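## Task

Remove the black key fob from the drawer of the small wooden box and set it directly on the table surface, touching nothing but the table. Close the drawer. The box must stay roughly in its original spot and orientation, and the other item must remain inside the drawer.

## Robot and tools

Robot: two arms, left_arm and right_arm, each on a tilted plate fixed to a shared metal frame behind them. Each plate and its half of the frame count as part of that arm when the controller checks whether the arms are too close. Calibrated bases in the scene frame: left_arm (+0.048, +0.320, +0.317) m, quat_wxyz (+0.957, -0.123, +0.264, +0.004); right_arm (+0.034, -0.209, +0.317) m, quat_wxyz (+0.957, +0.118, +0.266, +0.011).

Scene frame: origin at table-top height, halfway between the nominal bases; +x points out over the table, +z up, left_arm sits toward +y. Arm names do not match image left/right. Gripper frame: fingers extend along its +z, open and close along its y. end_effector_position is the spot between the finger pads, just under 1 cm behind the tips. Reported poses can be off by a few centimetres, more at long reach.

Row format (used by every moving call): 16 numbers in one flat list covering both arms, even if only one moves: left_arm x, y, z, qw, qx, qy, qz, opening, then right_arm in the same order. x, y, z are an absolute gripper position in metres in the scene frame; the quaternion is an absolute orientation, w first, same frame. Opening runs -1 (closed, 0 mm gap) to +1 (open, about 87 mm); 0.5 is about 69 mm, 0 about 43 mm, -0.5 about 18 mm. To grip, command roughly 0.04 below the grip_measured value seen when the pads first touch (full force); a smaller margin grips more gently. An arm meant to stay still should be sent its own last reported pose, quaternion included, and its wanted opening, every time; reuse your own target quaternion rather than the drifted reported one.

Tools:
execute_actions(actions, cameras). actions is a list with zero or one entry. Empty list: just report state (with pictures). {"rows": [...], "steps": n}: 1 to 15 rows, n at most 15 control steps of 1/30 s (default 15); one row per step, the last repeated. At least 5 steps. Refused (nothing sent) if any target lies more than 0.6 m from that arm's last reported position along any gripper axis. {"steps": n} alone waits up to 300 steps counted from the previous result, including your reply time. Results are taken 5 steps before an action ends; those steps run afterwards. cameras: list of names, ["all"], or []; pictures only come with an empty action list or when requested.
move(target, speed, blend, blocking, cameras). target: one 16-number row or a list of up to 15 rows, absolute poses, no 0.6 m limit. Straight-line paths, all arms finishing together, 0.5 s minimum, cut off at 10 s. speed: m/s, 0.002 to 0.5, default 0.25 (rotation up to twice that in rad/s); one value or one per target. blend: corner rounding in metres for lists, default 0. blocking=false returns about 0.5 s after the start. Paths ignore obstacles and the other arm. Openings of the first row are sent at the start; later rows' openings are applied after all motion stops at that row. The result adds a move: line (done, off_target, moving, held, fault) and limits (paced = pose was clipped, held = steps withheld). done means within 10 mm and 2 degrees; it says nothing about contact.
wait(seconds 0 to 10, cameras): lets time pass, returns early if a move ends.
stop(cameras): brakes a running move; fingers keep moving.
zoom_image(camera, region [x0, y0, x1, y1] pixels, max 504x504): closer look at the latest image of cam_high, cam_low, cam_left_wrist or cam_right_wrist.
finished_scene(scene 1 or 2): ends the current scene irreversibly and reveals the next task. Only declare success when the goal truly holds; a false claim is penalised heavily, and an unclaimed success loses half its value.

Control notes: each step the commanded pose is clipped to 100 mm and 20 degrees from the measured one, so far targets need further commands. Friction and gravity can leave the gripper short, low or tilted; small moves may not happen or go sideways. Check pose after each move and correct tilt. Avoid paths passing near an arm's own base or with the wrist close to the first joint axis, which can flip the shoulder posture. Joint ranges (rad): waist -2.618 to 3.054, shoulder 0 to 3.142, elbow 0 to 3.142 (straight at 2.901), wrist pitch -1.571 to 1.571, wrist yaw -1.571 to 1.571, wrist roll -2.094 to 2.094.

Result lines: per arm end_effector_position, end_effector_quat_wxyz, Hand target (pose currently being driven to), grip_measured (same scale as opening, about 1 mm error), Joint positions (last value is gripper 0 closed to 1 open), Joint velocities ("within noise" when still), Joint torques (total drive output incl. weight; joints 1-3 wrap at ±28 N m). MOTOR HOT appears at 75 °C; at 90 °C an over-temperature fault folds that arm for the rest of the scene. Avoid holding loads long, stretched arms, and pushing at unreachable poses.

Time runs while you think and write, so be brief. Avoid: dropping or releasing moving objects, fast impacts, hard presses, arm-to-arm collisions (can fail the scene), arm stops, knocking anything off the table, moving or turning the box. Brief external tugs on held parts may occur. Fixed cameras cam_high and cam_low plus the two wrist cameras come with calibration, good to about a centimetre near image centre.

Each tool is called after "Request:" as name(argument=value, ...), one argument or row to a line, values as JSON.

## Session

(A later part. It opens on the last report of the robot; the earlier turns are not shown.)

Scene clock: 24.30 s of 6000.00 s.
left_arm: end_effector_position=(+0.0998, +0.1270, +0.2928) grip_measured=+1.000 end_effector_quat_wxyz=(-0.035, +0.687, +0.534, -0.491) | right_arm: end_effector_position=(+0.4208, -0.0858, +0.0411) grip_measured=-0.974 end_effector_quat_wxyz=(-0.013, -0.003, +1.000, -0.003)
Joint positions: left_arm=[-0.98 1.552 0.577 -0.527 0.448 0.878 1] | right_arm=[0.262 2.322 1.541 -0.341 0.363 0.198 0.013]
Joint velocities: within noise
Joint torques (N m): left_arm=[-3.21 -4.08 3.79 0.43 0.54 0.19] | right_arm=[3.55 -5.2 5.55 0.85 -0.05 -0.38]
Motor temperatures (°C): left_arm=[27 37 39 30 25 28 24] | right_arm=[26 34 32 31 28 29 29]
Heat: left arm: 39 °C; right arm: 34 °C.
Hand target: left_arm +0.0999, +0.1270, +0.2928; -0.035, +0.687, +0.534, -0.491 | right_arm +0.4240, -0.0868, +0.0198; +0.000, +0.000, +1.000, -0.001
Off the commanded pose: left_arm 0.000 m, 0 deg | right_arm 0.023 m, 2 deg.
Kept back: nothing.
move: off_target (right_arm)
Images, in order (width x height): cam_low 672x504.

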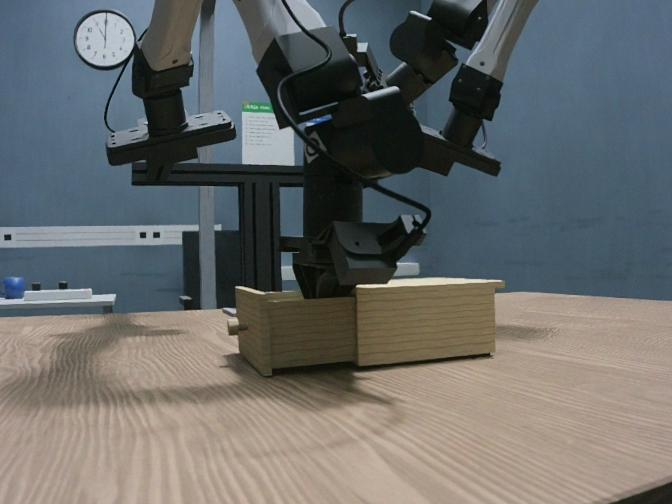

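Request:
zoom_image(
  camera="cam_low",
  region=[280, 200, 440, 320],
)

Scaled by 3.150 from the camera's 672x504 image, which has a finer 960x720 frame.

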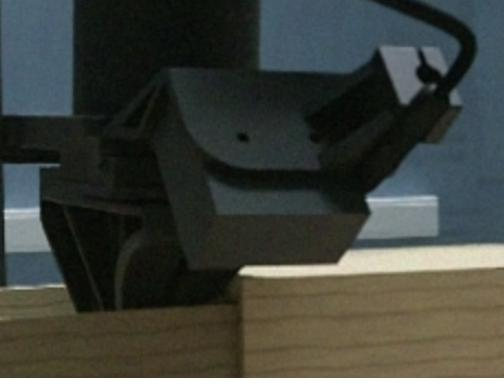

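Request:
move(
  target=[0.0998,0.1270,0.2928,-0.035,0.687,0.534,-0.491,1, 0.425,-0.107,0.018,0,0,1,0,-1],
  speed=0.04,
)

Scene clock: 26.17 s of 6000.00 s.
left_arm: end_effector_position=(+0.0998, +0.1270, +0.2928) grip_measured=+1.000 end_effector_quat_wxyz=(-0.035, +0.687, +0.534, -0.491) | right_arm: end_effector_position=(+0.4201, -0.0877, +0.0393) grip_measured=-0.974 end_effector_quat_wxyz=(-0.020, -0.010, +1.000, +0.020)
Joint positions: left_arm=[-0.98 1.552 0.577 -0.527 0.448 0.878 1] | right_arm=[0.24 2.32 1.542 -0.343 0.308 0.166 0.013]
Joint velocities: within noise
Joint torques (N m): left_arm=[-3.19 -4.04 3.79 0.44 0.54 0.18] | right_arm=[1.25 -7.47 1.96 0.99 0.3 -0.44]
Motor temperatures (°C): left_arm=[27 37 39 30 25 28 24] | right_arm=[26 34 32 31 28 29 29]
Heat: left arm: 39 °C; right arm: 34 °C.
Hand target: left_arm +0.0999, +0.1270, +0.2928; -0.035, +0.687, +0.534, -0.491 | right_arm +0.4237, -0.1074, +0.0201; -0.003, +0.000, +1.000, -0.001
Off the commanded pose: left_arm 0.000 m, 0 deg | right_arm 0.029 m, 3 deg.
Kept back: nothing.
move: off_target (right_arm)
camera_calibration:
cam_right_wrist: T_world_to_cam=[[0.0400949, -0.9983, -0.0423057, -0.104485], [-0.6059, -0.0579585, 0.793427, 0.237961], [-0.79453, -0.00617934, -0.607194, 0.49359], [0, 0, 0, 1]] pos_world=[0.540541, -0.0874656, 0.10648]

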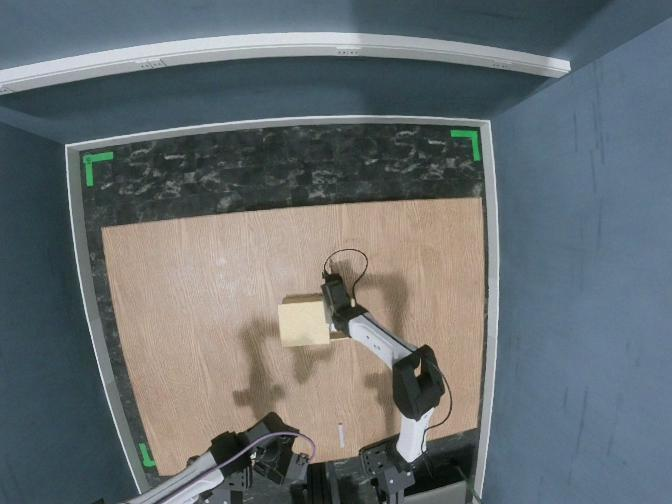

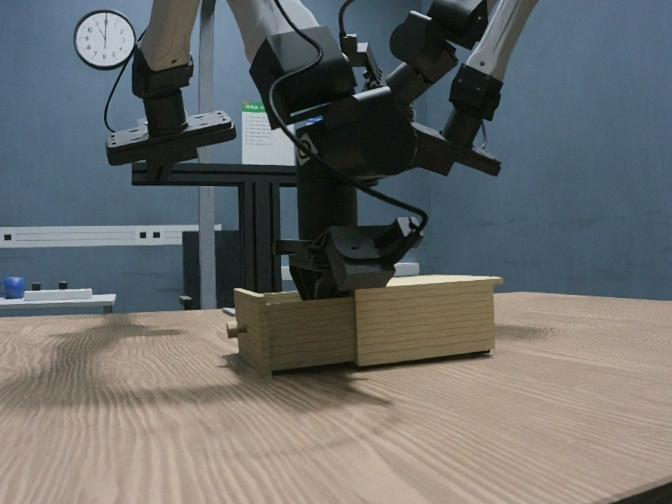

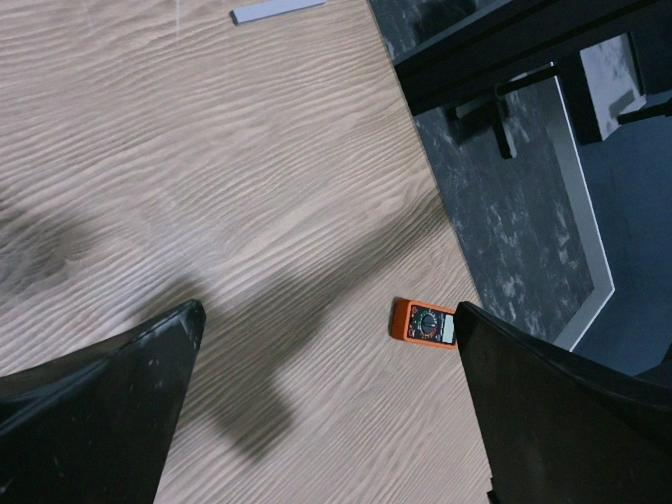

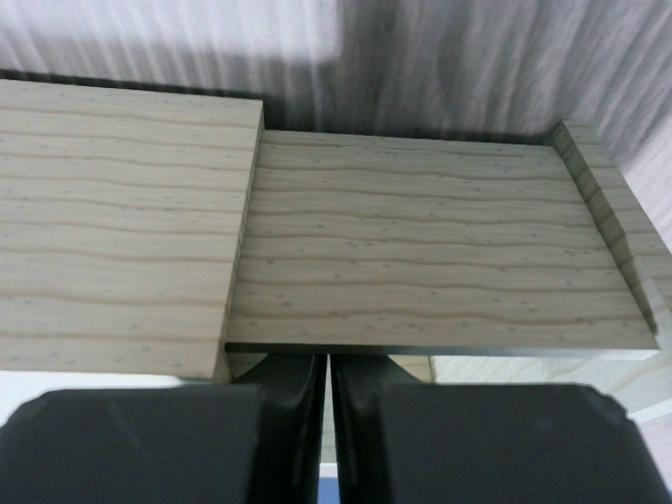

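Request:
move(
  target=[
    [0.0998,0.1270,0.2928,-0.035,0.687,0.534,-0.491,1, 0.424,-0.088,0.04,0,0,1,0,-1],
    [0.0998,0.1270,0.2928,-0.035,0.687,0.534,-0.491,1, 0.424,-0.10,0.14,0,0,1,0,-1],
  ],
  speed=0.12,
)

Scene clock: 28.07 s of 6000.00 s.
left_arm: end_effector_position=(+0.0998, +0.1270, +0.2928) grip_measured=+1.000 end_effector_quat_wxyz=(-0.035, +0.687, +0.534, -0.491) | right_arm: end_effector_position=(+0.4183, -0.1000, +0.1252) grip_measured=-0.974 end_effector_quat_wxyz=(-0.012, -0.003, +1.000, +0.000)
Joint positions: left_arm=[-0.98 1.552 0.577 -0.527 0.448 0.878 1] | right_arm=[0.302 2.052 1.41 -0.492 0.376 0.237 0.013]
Joint velocities: within noise
Joint torques (N m): left_arm=[-3.21 -4.1 3.81 0.45 0.55 0.19] | right_arm=[6.19 -12.31 3.75 0.04 0.12 -0.07]
Motor temperatures (°C): left_arm=[27 37 39 30 25 28 24] | right_arm=[26 35 32 31 28 29 29]
Heat: left arm: 39 °C; right arm: 35 °C.
Hand target: left_arm +0.0999, +0.1270, +0.2928; -0.035, +0.687, +0.534, -0.491 | right_arm +0.4239, -0.0999, +0.1395; +0.000, +0.000, +1.000, +0.000
Off the commanded pose: left_arm 0.000 m, 0 deg | right_arm 0.016 m, 1 deg.
Kept back: nothing.
move: off_target (right_arm)
camera_calibration:
cam_right_wrist: T_world_to_cam=[[0.0271459, -0.99963, -0.00188153, -0.112883], [-0.61894, -0.0182859, 0.785226, 0.17842], [-0.784969, -0.0201511, -0.619207, 0.540327], [0, 0, 0, 1]] pos_world=[0.537636, -0.0986902, 0.194262]

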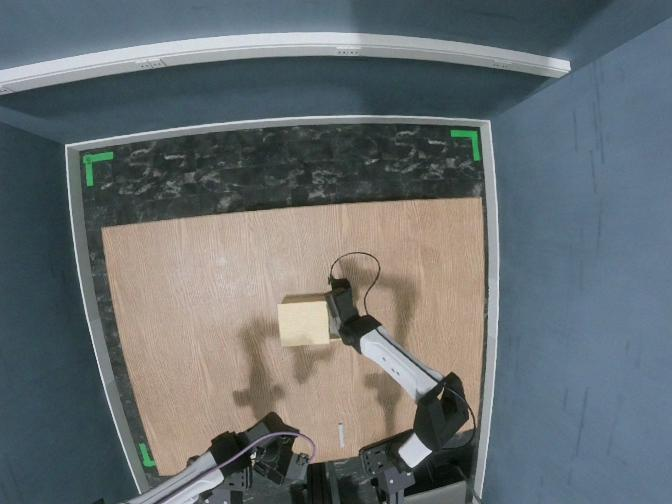

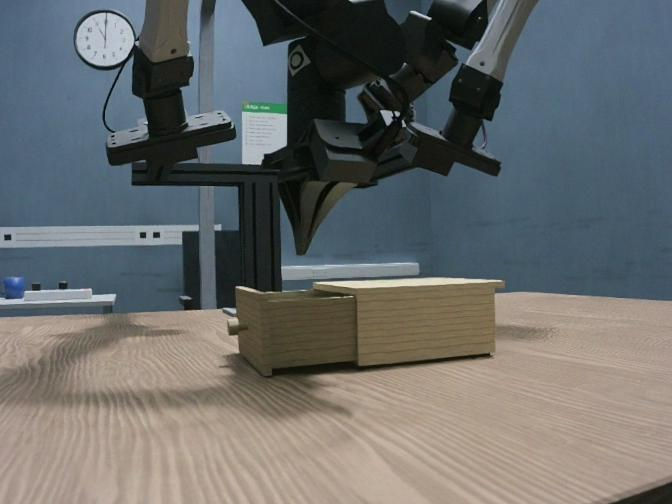

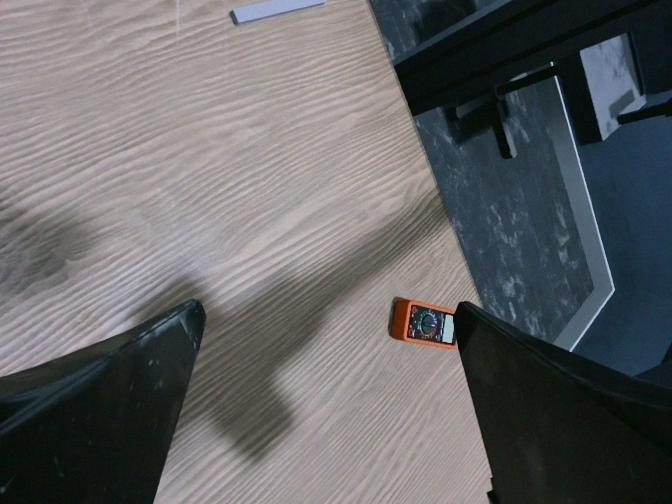

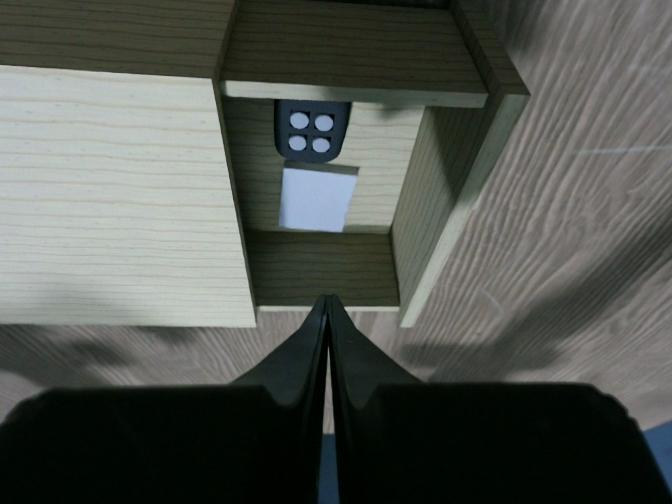

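Request:
move(
  target=[
    [0.0998,0.1270,0.2928,-0.035,0.687,0.534,-0.491,1, 0.426,-0.084,0.06,0,0,1,0,-1],
    [0.0998,0.1270,0.2928,-0.035,0.687,0.534,-0.491,1, 0.426,-0.084,0.033,0,0,1,0,-1],
  ],
  speed=[0.12,0.04],
  cameras=["cam_low"],
)

Scene clock: 31.17 s of 6000.00 s.
left_arm: end_effector_position=(+0.0998, +0.1270, +0.2928) grip_measured=+1.000 end_effector_quat_wxyz=(-0.035, +0.687, +0.534, -0.491) | right_arm: end_effector_position=(+0.4220, -0.0853, +0.0423) grip_measured=-0.974 end_effector_quat_wxyz=(-0.005, -0.001, +1.000, -0.005)
Joint positions: left_arm=[-0.98 1.552 0.577 -0.527 0.448 0.878 1] | right_arm=[0.266 2.314 1.526 -0.321 0.374 0.202 0.013]
Joint velocities: within noise
Joint torques (N m): left_arm=[-3.25 -4.11 3.82 0.43 0.54 0.19] | right_arm=[4.45 -7.36 5.76 0.41 -0.11 -0.29]
Motor temperatures (°C): left_arm=[27 37 39 30 25 28 24] | right_arm=[26 35 32 31 28 29 29]
Heat: left arm: 39 °C; right arm: 35 °C.
Hand target: left_arm +0.0999, +0.1270, +0.2928; -0.035, +0.687, +0.534, -0.491 | right_arm +0.4257, -0.0841, +0.0333; +0.000, +0.000, +1.000, +0.000
Off the commanded pose: left_arm 0.000 m, 0 deg | right_arm 0.010 m, 1 deg.
Kept back: nothing.
move: done
Images, in order (width x height): cam_low 672x504.

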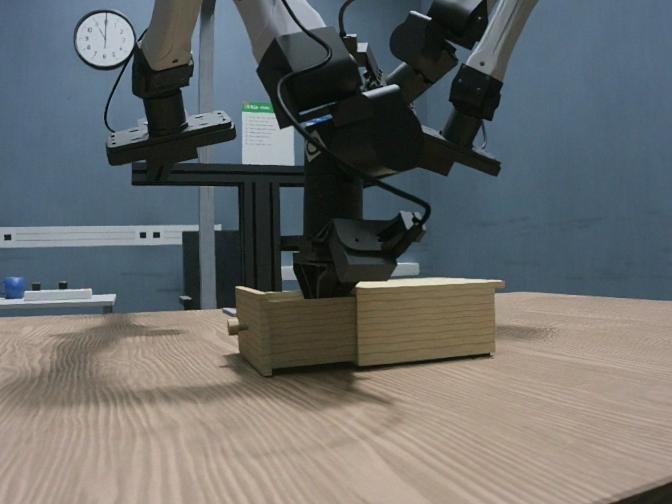

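Request:
move(
  target=[0.0998,0.1270,0.2928,-0.035,0.687,0.534,-0.491,1, 0.426,-0.112,0.033,0,0,1,0,-1],
  speed=0.04,
)

Scene clock: 32.37 s of 6000.00 s.
left_arm: end_effector_position=(+0.0998, +0.1270, +0.2928) grip_measured=+1.000 end_effector_quat_wxyz=(-0.035, +0.687, +0.534, -0.491) | right_arm: end_effector_position=(+0.4211, -0.0881, +0.0404) grip_measured=-0.973 end_effector_quat_wxyz=(-0.011, -0.009, +1.000, +0.025)
Joint positions: left_arm=[-0.98 1.552 0.577 -0.527 0.448 0.878 1] | right_arm=[0.237 2.303 1.512 -0.308 0.3 0.16 0.013]
Joint velocities: within noise
Joint torques (N m): left_arm=[-3.25 -4.08 3.79 0.43 0.54 0.18] | right_arm=[1.54 -9.92 1.99 0.5 0.34 -0.35]
Motor temperatures (°C): left_arm=[27 37 39 30 25 28 24] | right_arm=[26 35 32 31 28 29 29]
Heat: left arm: 39 °C; right arm: 35 °C.
Hand target: left_arm +0.0999, +0.1270, +0.2928; -0.035, +0.687, +0.534, -0.491 | right_arm +0.4253, -0.1117, +0.0337; -0.001, +0.000, +1.000, +0.000
Off the commanded pose: left_arm 0.000 m, 0 deg | right_arm 0.025 m, 3 deg.
Kept back: nothing.
move: off_target (right_arm)
camera_calibration:
cam_right_wrist: T_world_to_cam=[[0.037416, -0.997953, -0.0518669, -0.103368], [-0.62084, -0.0638853, 0.78133, 0.243943], [-0.783044, 0.00296687, -0.621959, 0.491589], [0, 0, 0, 1]] pos_world=[0.540253, -0.0890302, 0.109787]

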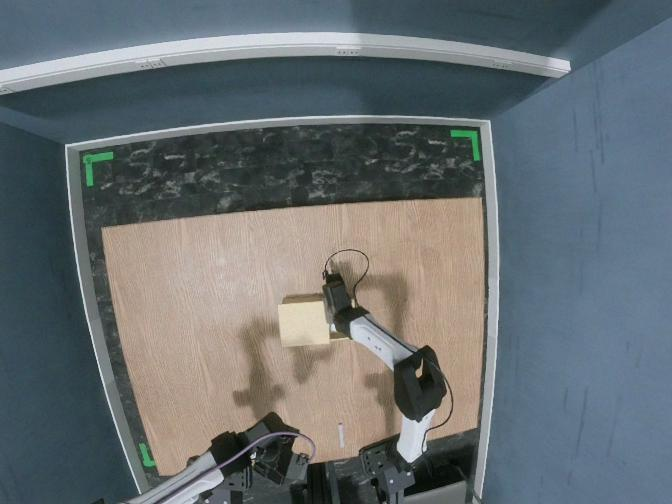

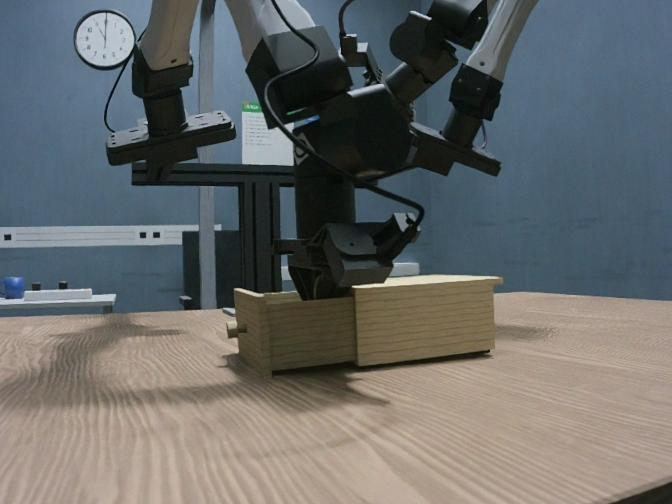

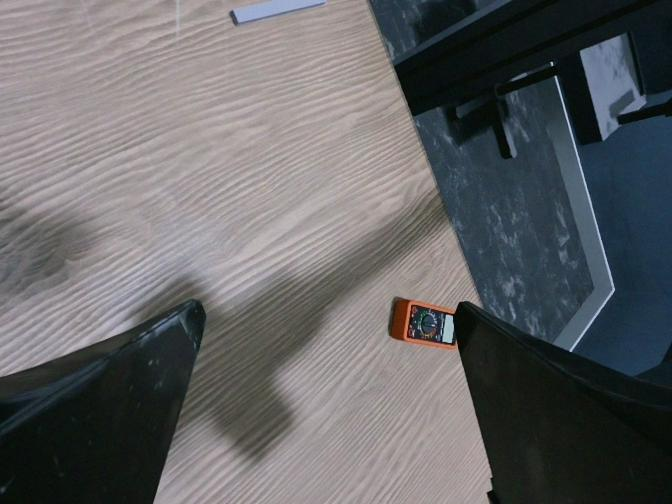

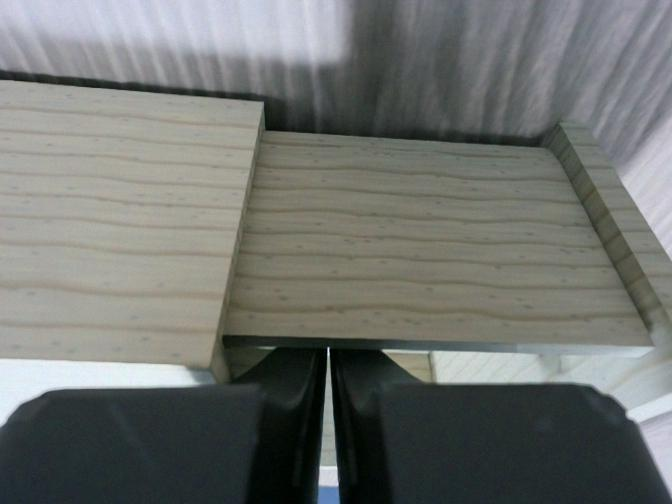

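Request:
move(
  target=[
    [0.0998,0.1270,0.2928,-0.035,0.687,0.534,-0.491,1, 0.426,-0.088,0.036,0,0,1,0,-1],
    [0.0998,0.1270,0.2928,-0.035,0.687,0.534,-0.491,1, 0.426,-0.09,0.06,0,0,1,0,-1],
    [0.0998,0.1270,0.2928,-0.035,0.687,0.534,-0.491,1, 0.43,-0.126,0.055,0,0,1,0,-1],
    [0.0998,0.1270,0.2928,-0.035,0.687,0.534,-0.491,1, 0.43,-0.126,0.030,0,0,1,0,-1],
  ],
  speed=[0.1,0.1,0.1,0.05],
  cameras=["cam_low","cam_right_wrist"],
)

Scene clock: 37.63 s of 6000.00 s.
left_arm: end_effector_position=(+0.0998, +0.1270, +0.2928) grip_measured=+1.000 end_effector_quat_wxyz=(-0.035, +0.687, +0.534, -0.491) | right_arm: end_effector_position=(+0.4254, -0.1246, +0.0388) grip_measured=-0.973 end_effector_quat_wxyz=(-0.006, -0.003, +1.000, -0.003)
Joint positions: left_arm=[-0.98 1.552 0.577 -0.527 0.448 0.878 1] | right_arm=[0.178 2.271 1.48 -0.29 0.328 0.116 0.013]
Joint velocities: within noise
Joint torques (N m): left_arm=[-3.29 -4.08 3.86 0.43 0.54 0.2] | right_arm=[3.54 -7.49 5.53 0.39 -0.1 -0.24]
Motor temperatures (°C): left_arm=[27 37 39 30 25 28 24] | right_arm=[26 36 32 31 28 29 29]
Heat: left arm: 39 °C; right arm: 36 °C.
Hand target: left_arm +0.0999, +0.1270, +0.2928; -0.035, +0.687, +0.534, -0.491 | right_arm +0.4297, -0.1262, +0.0303; +0.000, +0.000, +1.000, +0.000
Off the commanded pose: left_arm 0.000 m, 0 deg | right_arm 0.010 m, 1 deg.
Kept back: nothing.
move: done
camera_calibration:
cam_right_wrist: T_world_to_cam=[[0.0260687, -0.999654, 0.00360523, -0.137516], [-0.629065, -0.0136015, 0.777234, 0.25543], [-0.776916, -0.0225294, -0.629201, 0.488552], [0, 0, 0, 1]] pos_world=[0.54383, -0.122988, 0.109364]
Images, in order (width x height): cam_low 672x504, cam_right_wrist 672x504.

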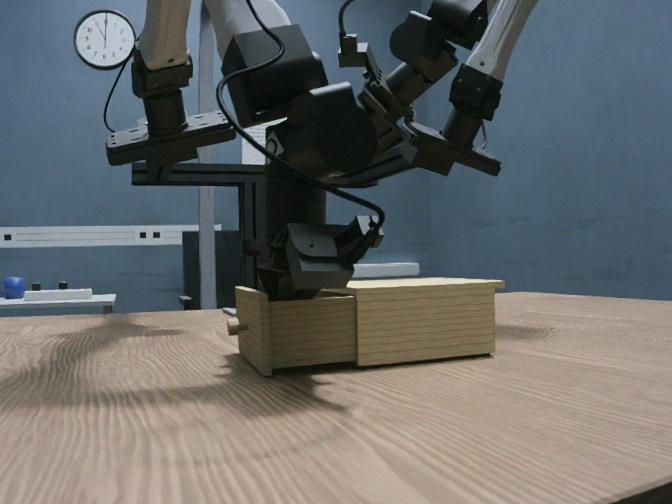

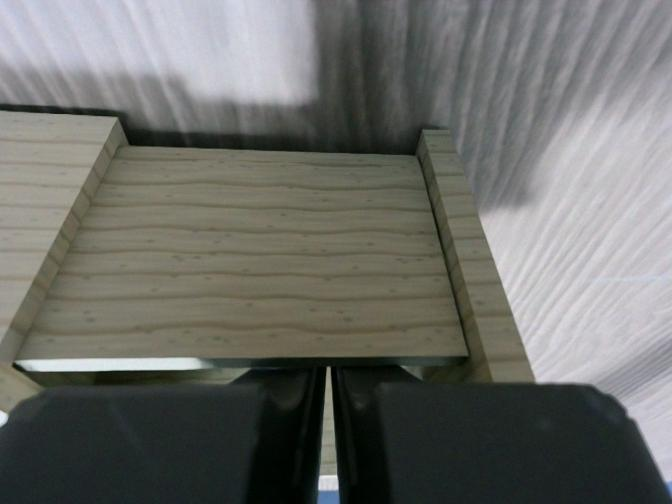

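Request:
move(
  target=[0.0998,0.1270,0.2928,-0.035,0.687,0.534,-0.491,1, 0.43,-0.126,0.022,0,0,1,0,-1],
  speed=0.04,
  cameras=["cam_low","cam_right_wrist"],
)

Scene clock: 38.57 s of 6000.00 s.
left_arm: end_effector_position=(+0.0998, +0.1270, +0.2928) grip_measured=+1.000 end_effector_quat_wxyz=(-0.035, +0.687, +0.534, -0.491) | right_arm: end_effector_position=(+0.4213, -0.1242, +0.0338) grip_measured=-0.973 end_effector_quat_wxyz=(-0.012, -0.007, +1.000, -0.003)
Joint positions: left_arm=[-0.98 1.552 0.577 -0.527 0.448 0.878 1] | right_arm=[0.177 2.288 1.486 -0.292 0.327 0.11 0.013]
Joint velocities: within noise
Joint torques (N m): left_arm=[-3.26 -4.05 3.81 0.44 0.54 0.19] | right_arm=[3.15 -7.05 6.12 0.47 -0.1 -0.26]
Motor temperatures (°C): left_arm=[27 37 39 30 25 28 24] | right_arm=[26 36 32 31 28 29 29]
Heat: left arm: 39 °C; right arm: 36 °C.
Hand target: left_arm +0.0999, +0.1270, +0.2928; -0.035, +0.687, +0.534, -0.491 | right_arm +0.4296, -0.1264, +0.0226; +0.000, +0.000, +1.000, +0.000
Off the commanded pose: left_arm 0.000 m, 0 deg | right_arm 0.015 m, 2 deg.
Kept back: nothing.
move: off_target (right_arm)
camera_calibration:
cam_right_wrist: T_world_to_cam=[[0.0346713, -0.99939, 0.00419123, -0.140599], [-0.618987, -0.0181813, 0.78519, 0.251685], [-0.784635, -0.0298179, -0.61924, 0.484221], [0, 0, 0, 1]] pos_world=[0.540602, -0.121498, 0.102818]
Images, in order (width x height): cam_low 672x504, cam_right_wrist 672x504.

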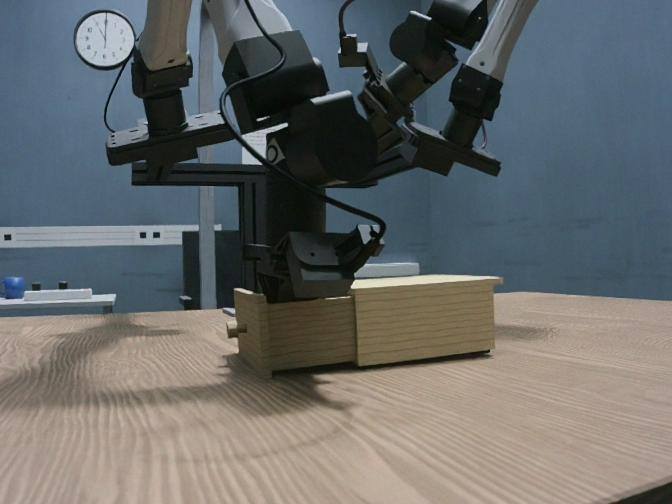

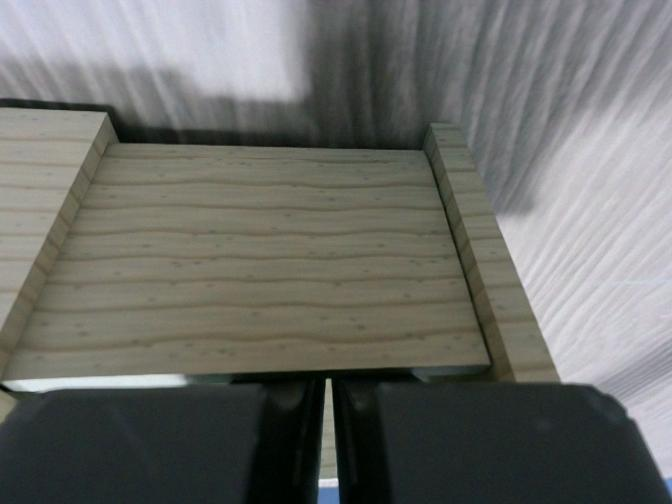

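Request:
zoom_image(
  camera="cam_right_wrist",
  region=[160, 330, 460, 504],
)

Request:
zoom_image(
  camera="cam_low",
  region=[230, 210, 390, 330],
)

Scaled by 1.680 from the camera's 672x504 image, which has a finer 960x720 frame.

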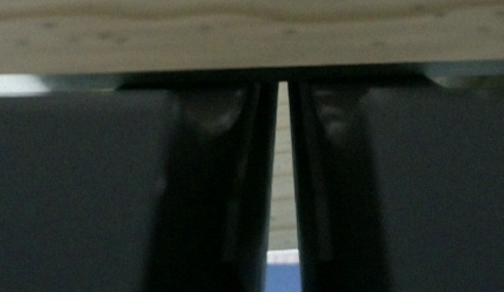

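Scaled by 3.150 from the camera's 672x504 image, which has a finer 960x720 frame.

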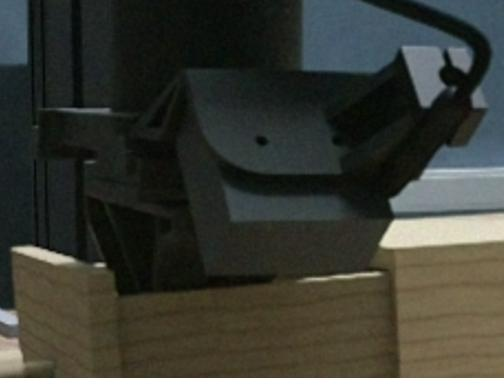

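Request:
move(
  target=[
    [0.0998,0.1270,0.2928,-0.035,0.687,0.534,-0.491,1, 0.427,-0.125,0.06,0,0,1,0,-1],
    [0.0998,0.1270,0.2928,-0.035,0.687,0.534,-0.491,1, 0.43,-0.105,0.10,0.1908,0,0.9816,0,-1],
    [0.0998,0.1270,0.2928,-0.035,0.687,0.534,-0.491,1, 0.436,-0.085,0.08,0.1908,0,0.9816,0,-1],
  ],
  speed=[0.1,0.12,0.1],
  cameras=["cam_low","cam_right_wrist","cam_high"],
)

Scene clock: 44.90 s of 6000.00 s.
left_arm: end_effector_position=(+0.0998, +0.1270, +0.2928) grip_measured=+1.000 end_effector_quat_wxyz=(-0.035, +0.687, +0.534, -0.491) | right_arm: end_effector_position=(+0.4326, -0.0906, +0.0821) grip_measured=-0.973 end_effector_quat_wxyz=(+0.184, +0.000, +0.983, +0.001)
Joint positions: left_arm=[-0.98 1.552 0.577 -0.527 0.448 0.878 1] | right_arm=[0.317 2.062 1.033 0.315 0.448 0.085 0.013]
Joint velocities: within noise
Joint torques (N m): left_arm=[-3.23 -4.12 3.78 0.43 0.55 0.18] | right_arm=[5.9 -6.64 4.72 0.95 0.11 -0.15]
Motor temperatures (°C): left_arm=[27 37 39 30 25 28 24] | right_arm=[26 37 32 31 28 29 29]
Heat: left arm: 39 °C; right arm: 37 °C.
Hand target: left_arm +0.0999, +0.1270, +0.2928; -0.035, +0.687, +0.534, -0.491 | right_arm +0.4358, -0.0850, +0.0801; +0.191, +0.000, +0.982, +0.000
Off the commanded pose: left_arm 0.000 m, 0 deg | right_arm 0.007 m, 1 deg.
Kept back: nothing.
move: done
camera_calibration:
cam_right_wrist: T_world_to_cam=[[0.0193441, -0.999807, 0.00341169, -0.10097], [-0.873239, -0.0152333, 0.487055, 0.35606], [-0.486909, -0.0124009, -0.873365, 0.417655], [0, 0, 0, 1]] pos_world=[0.516238, -0.0903472, 0.191689]
Images, in order (width x height): cam_high 672x504, cam_low 672x504, cam_right_wrist 672x504.

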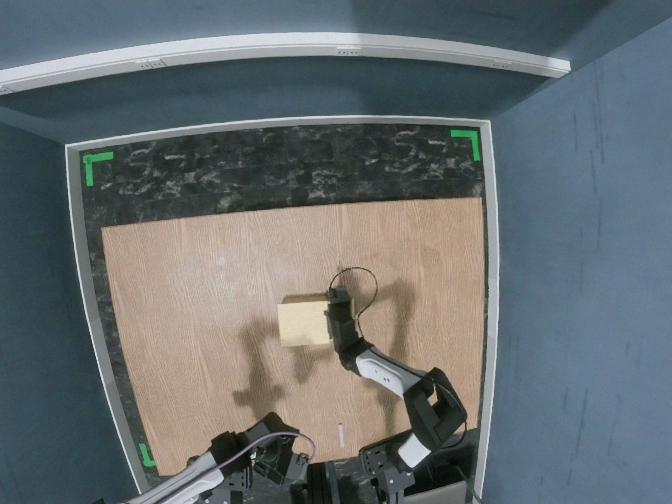

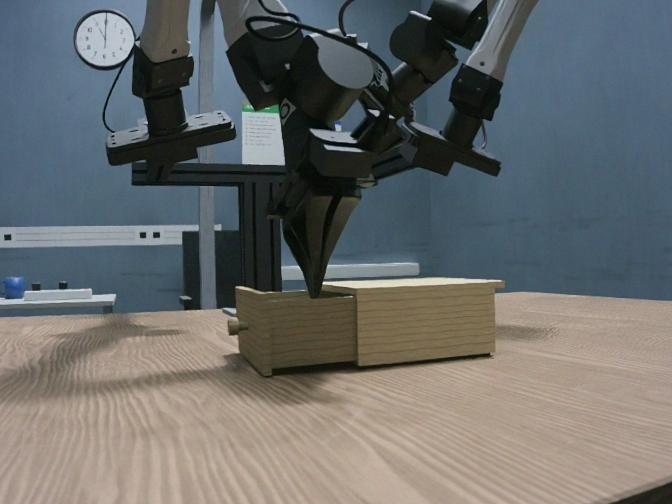

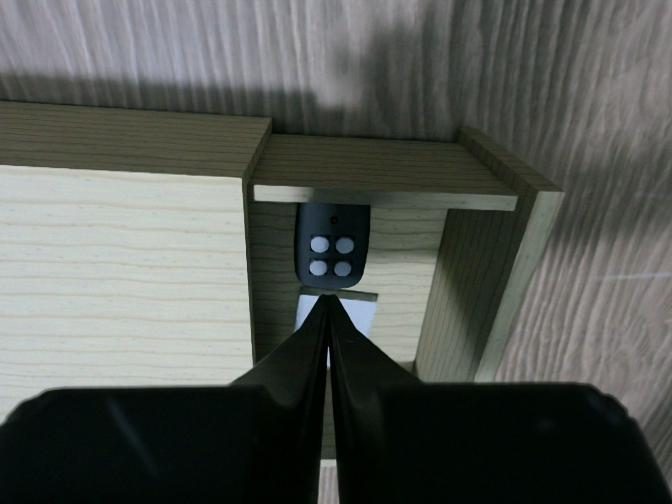

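Request:
move(
  target=[0.0998,0.1270,0.2928,-0.035,0.687,0.534,-0.491,1, 0.436,-0.082,0.045,0.1908,0,0.9816,0,-1],
  speed=0.08,
  cameras=["cam_low","cam_right_wrist"],
)

Scene clock: 46.40 s of 6000.00 s.
left_arm: end_effector_position=(+0.0998, +0.1270, +0.2928) grip_measured=+1.000 end_effector_quat_wxyz=(-0.035, +0.687, +0.534, -0.491) | right_arm: end_effector_position=(+0.4323, -0.0799, +0.0510) grip_measured=-0.973 end_effector_quat_wxyz=(+0.187, -0.001, +0.982, +0.000)
Joint positions: left_arm=[-0.98 1.552 0.577 -0.527 0.448 0.878 1] | right_arm=[0.313 2.189 1.089 0.395 0.448 0.075 0.013]
Joint velocities: within noise
Joint torques (N m): left_arm=[-3.22 -4.03 3.84 0.44 0.55 0.19] | right_arm=[3.77 -6.89 4.1 0.99 -0.06 -0.24]
Motor temperatures (°C): left_arm=[27 37 39 30 25 28 24] | right_arm=[26 37 32 31 28 29 29]
Heat: left arm: 39 °C; right arm: 37 °C.
Hand target: left_arm +0.0999, +0.1270, +0.2928; -0.035, +0.687, +0.534, -0.491 | right_arm +0.4360, -0.0821, +0.0453; +0.191, +0.000, +0.982, +0.000
Off the commanded pose: left_arm 0.000 m, 0 deg | right_arm 0.007 m, 0 deg.
Kept back: nothing.
move: done
camera_calibration:
cam_right_wrist: T_world_to_cam=[[0.0225903, -0.999717, 0.00744322, -0.0917762], [-0.876653, -0.0162294, 0.48085, 0.37288], [-0.480593, -0.0173877, -0.876771, 0.387564], [0, 0, 0, 1]] pos_world=[0.51522, -0.0789598, 0.161189]
Images, in order (width x height): cam_low 672x504, cam_right_wrist 672x504.

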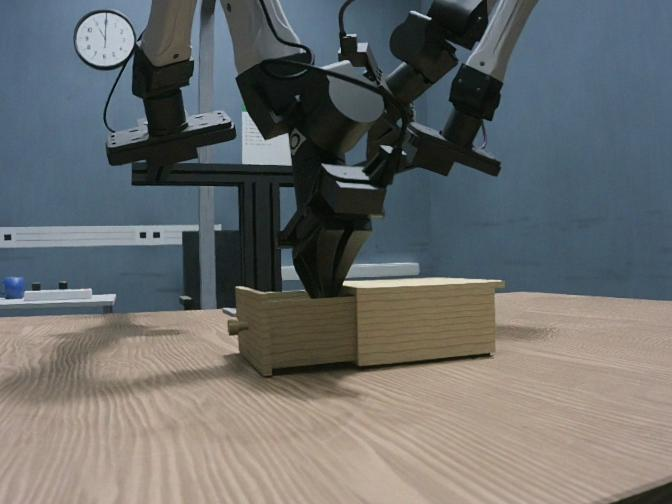

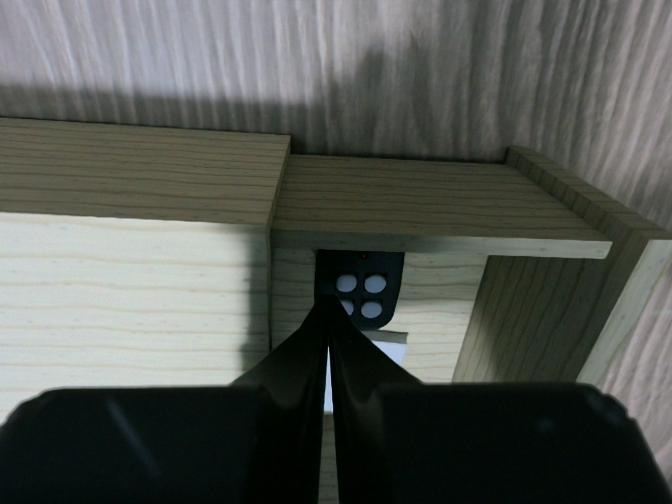

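Request:
move(
  target=[0.0998,0.1270,0.2928,-0.035,0.687,0.534,-0.491,1, 0.438,-0.088,0.034,0.1908,0,0.9816,0,-1],
  speed=0.05,
  cameras=["cam_low","cam_right_wrist"],
)

Scene clock: 47.33 s of 6000.00 s.
left_arm: end_effector_position=(+0.0998, +0.1270, +0.2928) grip_measured=+1.000 end_effector_quat_wxyz=(-0.035, +0.687, +0.534, -0.491) | right_arm: end_effector_position=(+0.4336, -0.0851, +0.0428) grip_measured=-0.973 end_effector_quat_wxyz=(+0.186, -0.003, +0.982, -0.001)
Joint positions: left_arm=[-0.98 1.552 0.577 -0.527 0.448 0.878 1] | right_arm=[0.294 2.211 1.101 0.409 0.433 0.058 0.013]
Joint velocities: within noise
Joint torques (N m): left_arm=[-3.23 -4.12 3.85 0.43 0.56 0.19] | right_arm=[3.22 -6.27 4.63 1.05 -0.11 -0.22]
Motor temperatures (°C): left_arm=[27 37 39 30 25 28 24] | right_arm=[26 37 32 31 28 29 29]
Heat: left arm: 39 °C; right arm: 37 °C.
Hand target: left_arm +0.0999, +0.1270, +0.2928; -0.035, +0.687, +0.534, -0.491 | right_arm +0.4377, -0.0883, +0.0344; +0.191, +0.000, +0.982, +0.000
Off the commanded pose: left_arm 0.000 m, 0 deg | right_arm 0.010 m, 1 deg.
Kept back: nothing.
move: done
camera_calibration:
cam_right_wrist: T_world_to_cam=[[0.0257662, -0.999627, 0.00906818, -0.0983511], [-0.875633, -0.0181919, 0.482634, 0.377124], [-0.482289, -0.020376, -0.875775, 0.381333], [0, 0, 0, 1]] pos_world=[0.516669, -0.0836838, 0.152841]
Images, in order (width x height): cam_low 672x504, cam_right_wrist 672x504.

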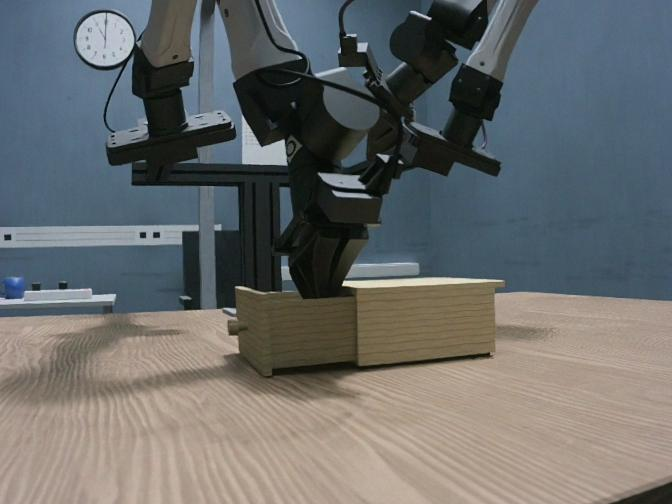

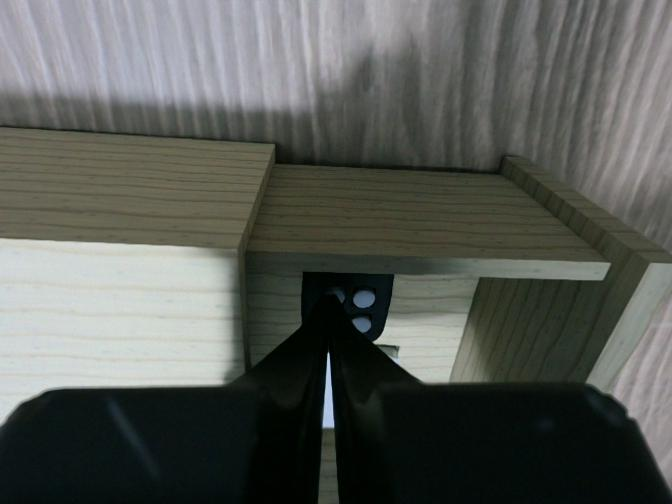

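Request:
move(
  target=[0.0998,0.1270,0.2928,-0.035,0.687,0.534,-0.491,1, 0.438,-0.088,0.027,0.1908,0,0.9816,0,-1],
  speed=0.04,
  cameras=["cam_low","cam_right_wrist"],
)

Scene clock: 48.27 s of 6000.00 s.
left_arm: end_effector_position=(+0.0998, +0.1270, +0.2928) grip_measured=+1.000 end_effector_quat_wxyz=(-0.035, +0.687, +0.534, -0.491) | right_arm: end_effector_position=(+0.4334, -0.0854, +0.0412) grip_measured=-0.973 end_effector_quat_wxyz=(+0.186, -0.008, +0.983, -0.002)
Joint positions: left_arm=[-0.98 1.552 0.577 -0.527 0.448 0.878 1] | right_arm=[0.292 2.216 1.104 0.41 0.433 0.048 0.013]
Joint velocities: within noise
Joint torques (N m): left_arm=[-3.19 -4.04 3.81 0.43 0.54 0.19] | right_arm=[2.8 -4.85 5.23 1.22 -0.19 -0.19]
Motor temperatures (°C): left_arm=[27 37 39 30 25 28 24] | right_arm=[26 37 32 31 28 29 29]
Heat: left arm: 39 °C; right arm: 37 °C.
Hand target: left_arm +0.0999, +0.1270, +0.2928; -0.035, +0.687, +0.534, -0.491 | right_arm +0.4373, -0.0884, +0.0278; +0.191, +0.000, +0.982, +0.000
Off the commanded pose: left_arm 0.000 m, 0 deg | right_arm 0.015 m, 1 deg.
Kept back: nothing.
move: off_target (right_arm)
camera_calibration:
cam_right_wrist: T_world_to_cam=[[0.0348279, -0.999306, 0.0131936, -0.102772], [-0.874969, -0.0241099, 0.483578, 0.376931], [-0.482925, -0.028386, -0.875202, 0.379432], [0, 0, 0, 1]] pos_world=[0.516619, -0.0828422, 0.15116]
Images, in order (width x height): cam_low 672x504, cam_right_wrist 672x504.

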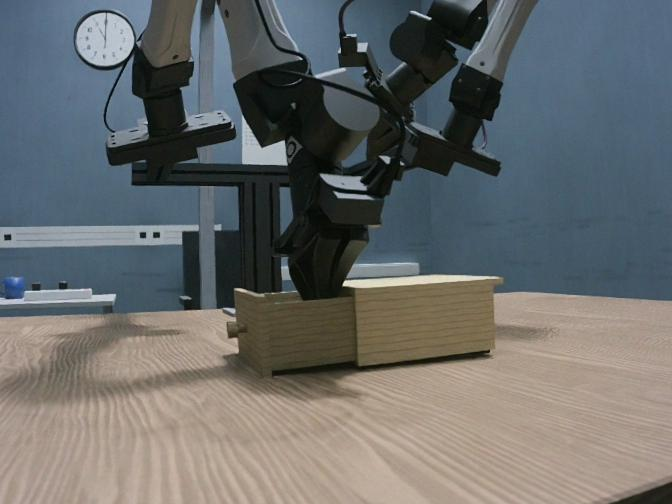

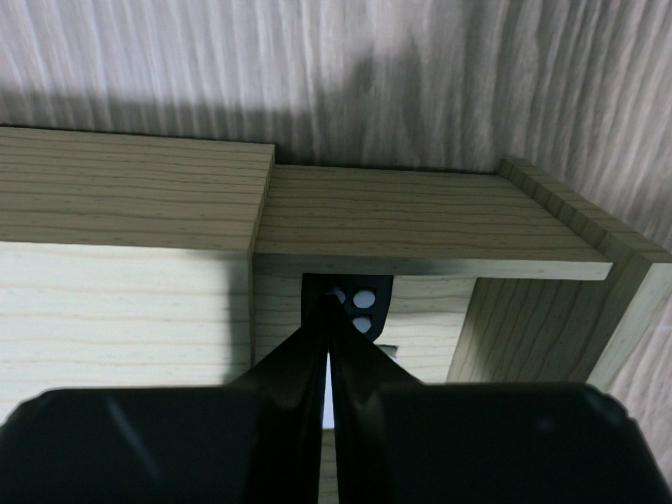

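Request:
move(
  target=[
    [0.0998,0.1270,0.2928,-0.035,0.687,0.534,-0.491,1, 0.438,-0.088,0.031,0.1908,0,0.9816,0,-1],
    [0.0998,0.1270,0.2928,-0.035,0.687,0.534,-0.491,1, 0.438,-0.112,0.031,0.1908,0,0.9816,0,-1],
  ],
  speed=0.04,
  cameras=["cam_low","cam_right_wrist"],
)

Scene clock: 49.63 s of 6000.00 s.
left_arm: end_effector_position=(+0.0998, +0.1270, +0.2928) grip_measured=+1.000 end_effector_quat_wxyz=(-0.035, +0.687, +0.534, -0.491) | right_arm: end_effector_position=(+0.4330, -0.0875, +0.0405) grip_measured=-0.973 end_effector_quat_wxyz=(+0.185, -0.013, +0.982, +0.024)
Joint positions: left_arm=[-0.98 1.552 0.577 -0.527 0.448 0.878 1] | right_arm=[0.266 2.203 1.085 0.424 0.36 0.028 0.013]
Joint velocities: within noise
Joint torques (N m): left_arm=[-3.19 -4.05 3.82 0.44 0.54 0.2] | right_arm=[0.24 -7.56 2.52 1.18 0.18 -0.34]
Motor temperatures (°C): left_arm=[27 37 39 30 25 27 23] | right_arm=[26 37 32 31 28 29 29]
Heat: left arm: 39 °C; right arm: 37 °C.
Hand target: left_arm +0.0999, +0.1270, +0.2928; -0.035, +0.687, +0.534, -0.491 | right_arm +0.4371, -0.1119, +0.0319; +0.190, +0.000, +0.982, +0.000
Off the commanded pose: left_arm 0.000 m, 0 deg | right_arm 0.027 m, 3 deg.
Kept back: nothing.
move: off_target (right_arm)
camera_calibration:
cam_right_wrist: T_world_to_cam=[[0.0546305, -0.997882, -0.0353107, -0.111339], [-0.873243, -0.0648963, 0.482944, 0.372543], [-0.484213, 0.0044513, -0.874939, 0.381915], [0, 0, 0, 1]] pos_world=[0.516331, -0.0886266, 0.150303]
Images, in order (width x height): cam_low 672x504, cam_right_wrist 672x504.

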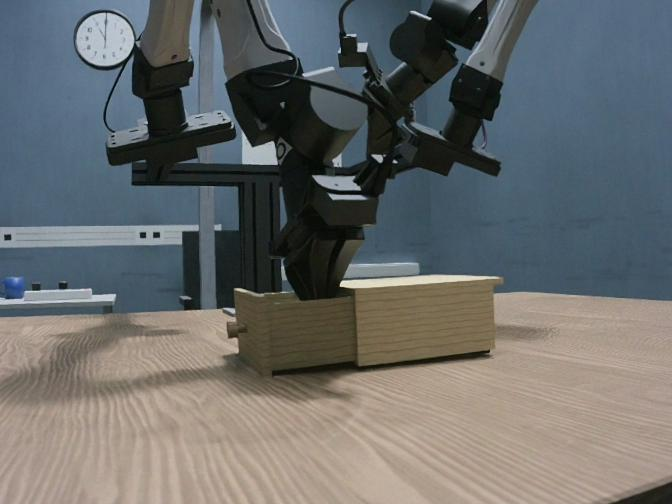

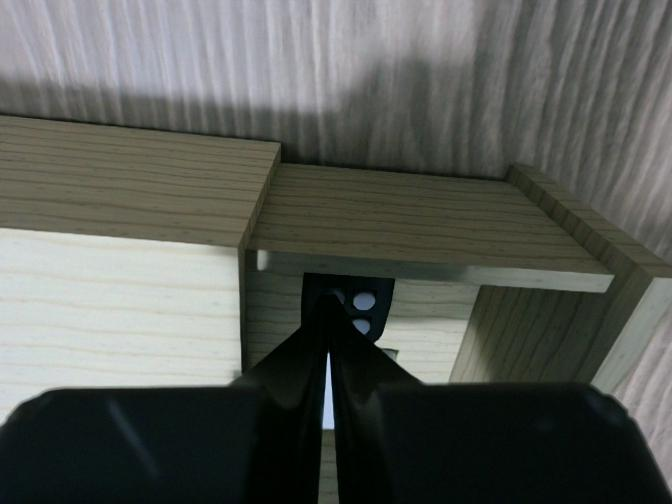

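Request:
move(
  target=[0.0998,0.1270,0.2928,-0.035,0.687,0.534,-0.491,1, 0.438,-0.135,0.036,0.1908,0,0.9816,0,-1],
  speed=0.04,
  cameras=["cam_low","cam_right_wrist"],
)

Scene clock: 50.77 s of 6000.00 s.
left_arm: end_effector_position=(+0.0998, +0.1270, +0.2928) grip_measured=+1.000 end_effector_quat_wxyz=(-0.035, +0.687, +0.534, -0.491) | right_arm: end_effector_position=(+0.4328, -0.0906, +0.0410) grip_measured=-0.973 end_effector_quat_wxyz=(+0.188, -0.011, +0.980, +0.066)
Joint positions: left_arm=[-0.98 1.552 0.577 -0.527 0.448 0.878 1] | right_arm=[0.221 2.18 1.051 0.453 0.243 0.017 0.013]
Joint velocities: within noise
Joint torques (N m): left_arm=[-3.21 -4.03 3.81 0.44 0.54 0.19] | right_arm=[-0.43 -9.43 1.78 0.92 0.88 -0.57]
Motor temperatures (°C): left_arm=[27 37 39 30 25 27 23] | right_arm=[26 37 32 31 28 29 29]
Heat: left arm: 39 °C; right arm: 37 °C.
Hand target: left_arm +0.0999, +0.1270, +0.2928; -0.035, +0.687, +0.534, -0.491 | right_arm +0.4366, -0.1335, +0.0370; +0.189, +0.000, +0.982, +0.001
Off the commanded pose: left_arm 0.000 m, 0 deg | right_arm 0.045 m, 8 deg.
Kept back: nothing.
move: off_target (right_arm)
camera_calibration:
cam_right_wrist: T_world_to_cam=[[0.0657592, -0.990594, -0.119999, -0.115055], [-0.874564, -0.115119, 0.471048, 0.368462], [-0.480431, 0.0739708, -0.873908, 0.386924], [0, 0, 0, 1]] pos_world=[0.5157, -0.100178, 0.150766]
Images, in order (width x height): cam_low 672x504, cam_right_wrist 672x504.

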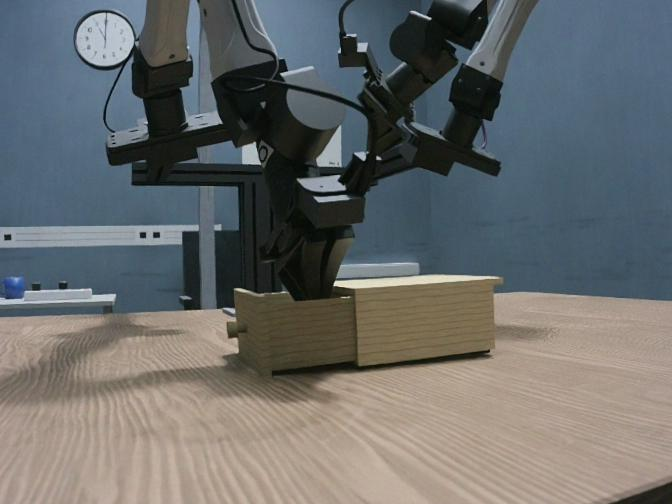

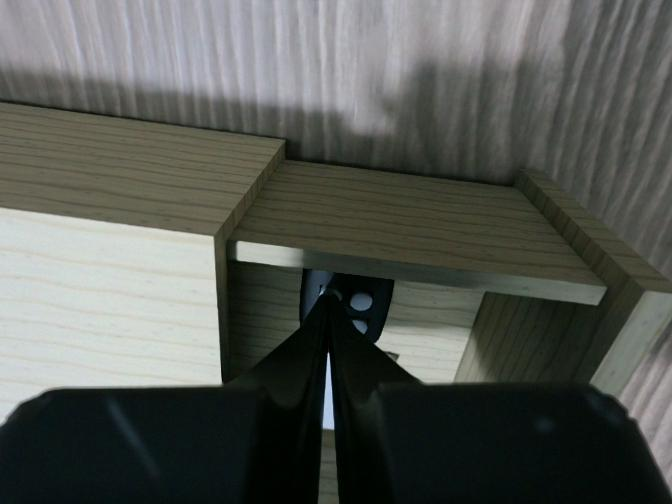

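Request:
move(
  target=[
    [0.0998,0.1270,0.2928,-0.035,0.687,0.534,-0.491,1, 0.438,-0.110,0.038,0.1908,0,0.9816,0,-1],
    [0.0998,0.1270,0.2928,-0.035,0.687,0.534,-0.491,1, 0.438,-0.110,0.043,0.1908,0,0.9816,0,-1],
  ],
  speed=0.03,
  cameras=["cam_low","cam_right_wrist"],
)

Scene clock: 52.53 s of 6000.00 s.
left_arm: end_effector_position=(+0.0998, +0.1270, +0.2928) grip_measured=+1.000 end_effector_quat_wxyz=(-0.035, +0.687, +0.534, -0.491) | right_arm: end_effector_position=(+0.4374, -0.1061, +0.0416) grip_measured=-0.973 end_effector_quat_wxyz=(+0.194, -0.002, +0.981, +0.015)
Joint positions: left_arm=[-0.98 1.552 0.577 -0.527 0.448 0.878 1] | right_arm=[0.229 2.179 1.059 0.454 0.353 0.015 0.013]
Joint velocities: within noise
Joint torques (N m): left_arm=[-3.18 -4.1 3.78 0.44 0.55 0.18] | right_arm=[4.88 -8.55 3.37 0.7 0.29 -0.11]
Motor temperatures (°C): left_arm=[27 37 39 30 25 27 23] | right_arm=[26 37 32 31 28 29 29]
Heat: left arm: 39 °C; right arm: 37 °C.
Hand target: left_arm +0.0999, +0.1270, +0.2928; -0.035, +0.687, +0.534, -0.491 | right_arm +0.4381, -0.1100, +0.0431; +0.191, +0.000, +0.982, +0.000
Off the commanded pose: left_arm 0.000 m, 0 deg | right_arm 0.004 m, 2 deg.
Kept back: nothing.
move: done
camera_calibration:
cam_right_wrist: T_world_to_cam=[[0.029642, -0.999316, -0.0221155, -0.1198], [-0.882552, -0.0365532, 0.468791, 0.382319], [-0.469279, 0.00562218, -0.883032, 0.379012], [0, 0, 0, 1]] pos_world=[0.51883, -0.107874, 0.152802]
Images, in order (width x height): cam_low 672x504, cam_right_wrist 672x504.

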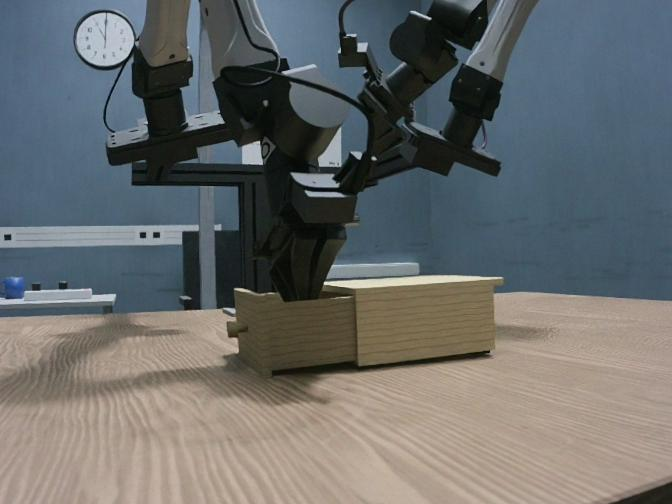

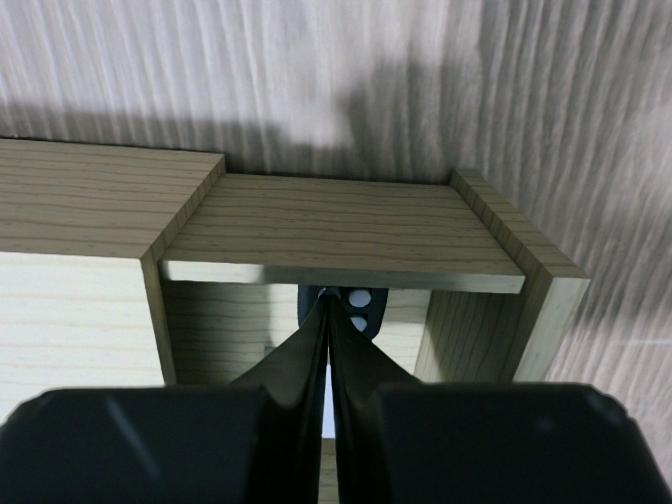

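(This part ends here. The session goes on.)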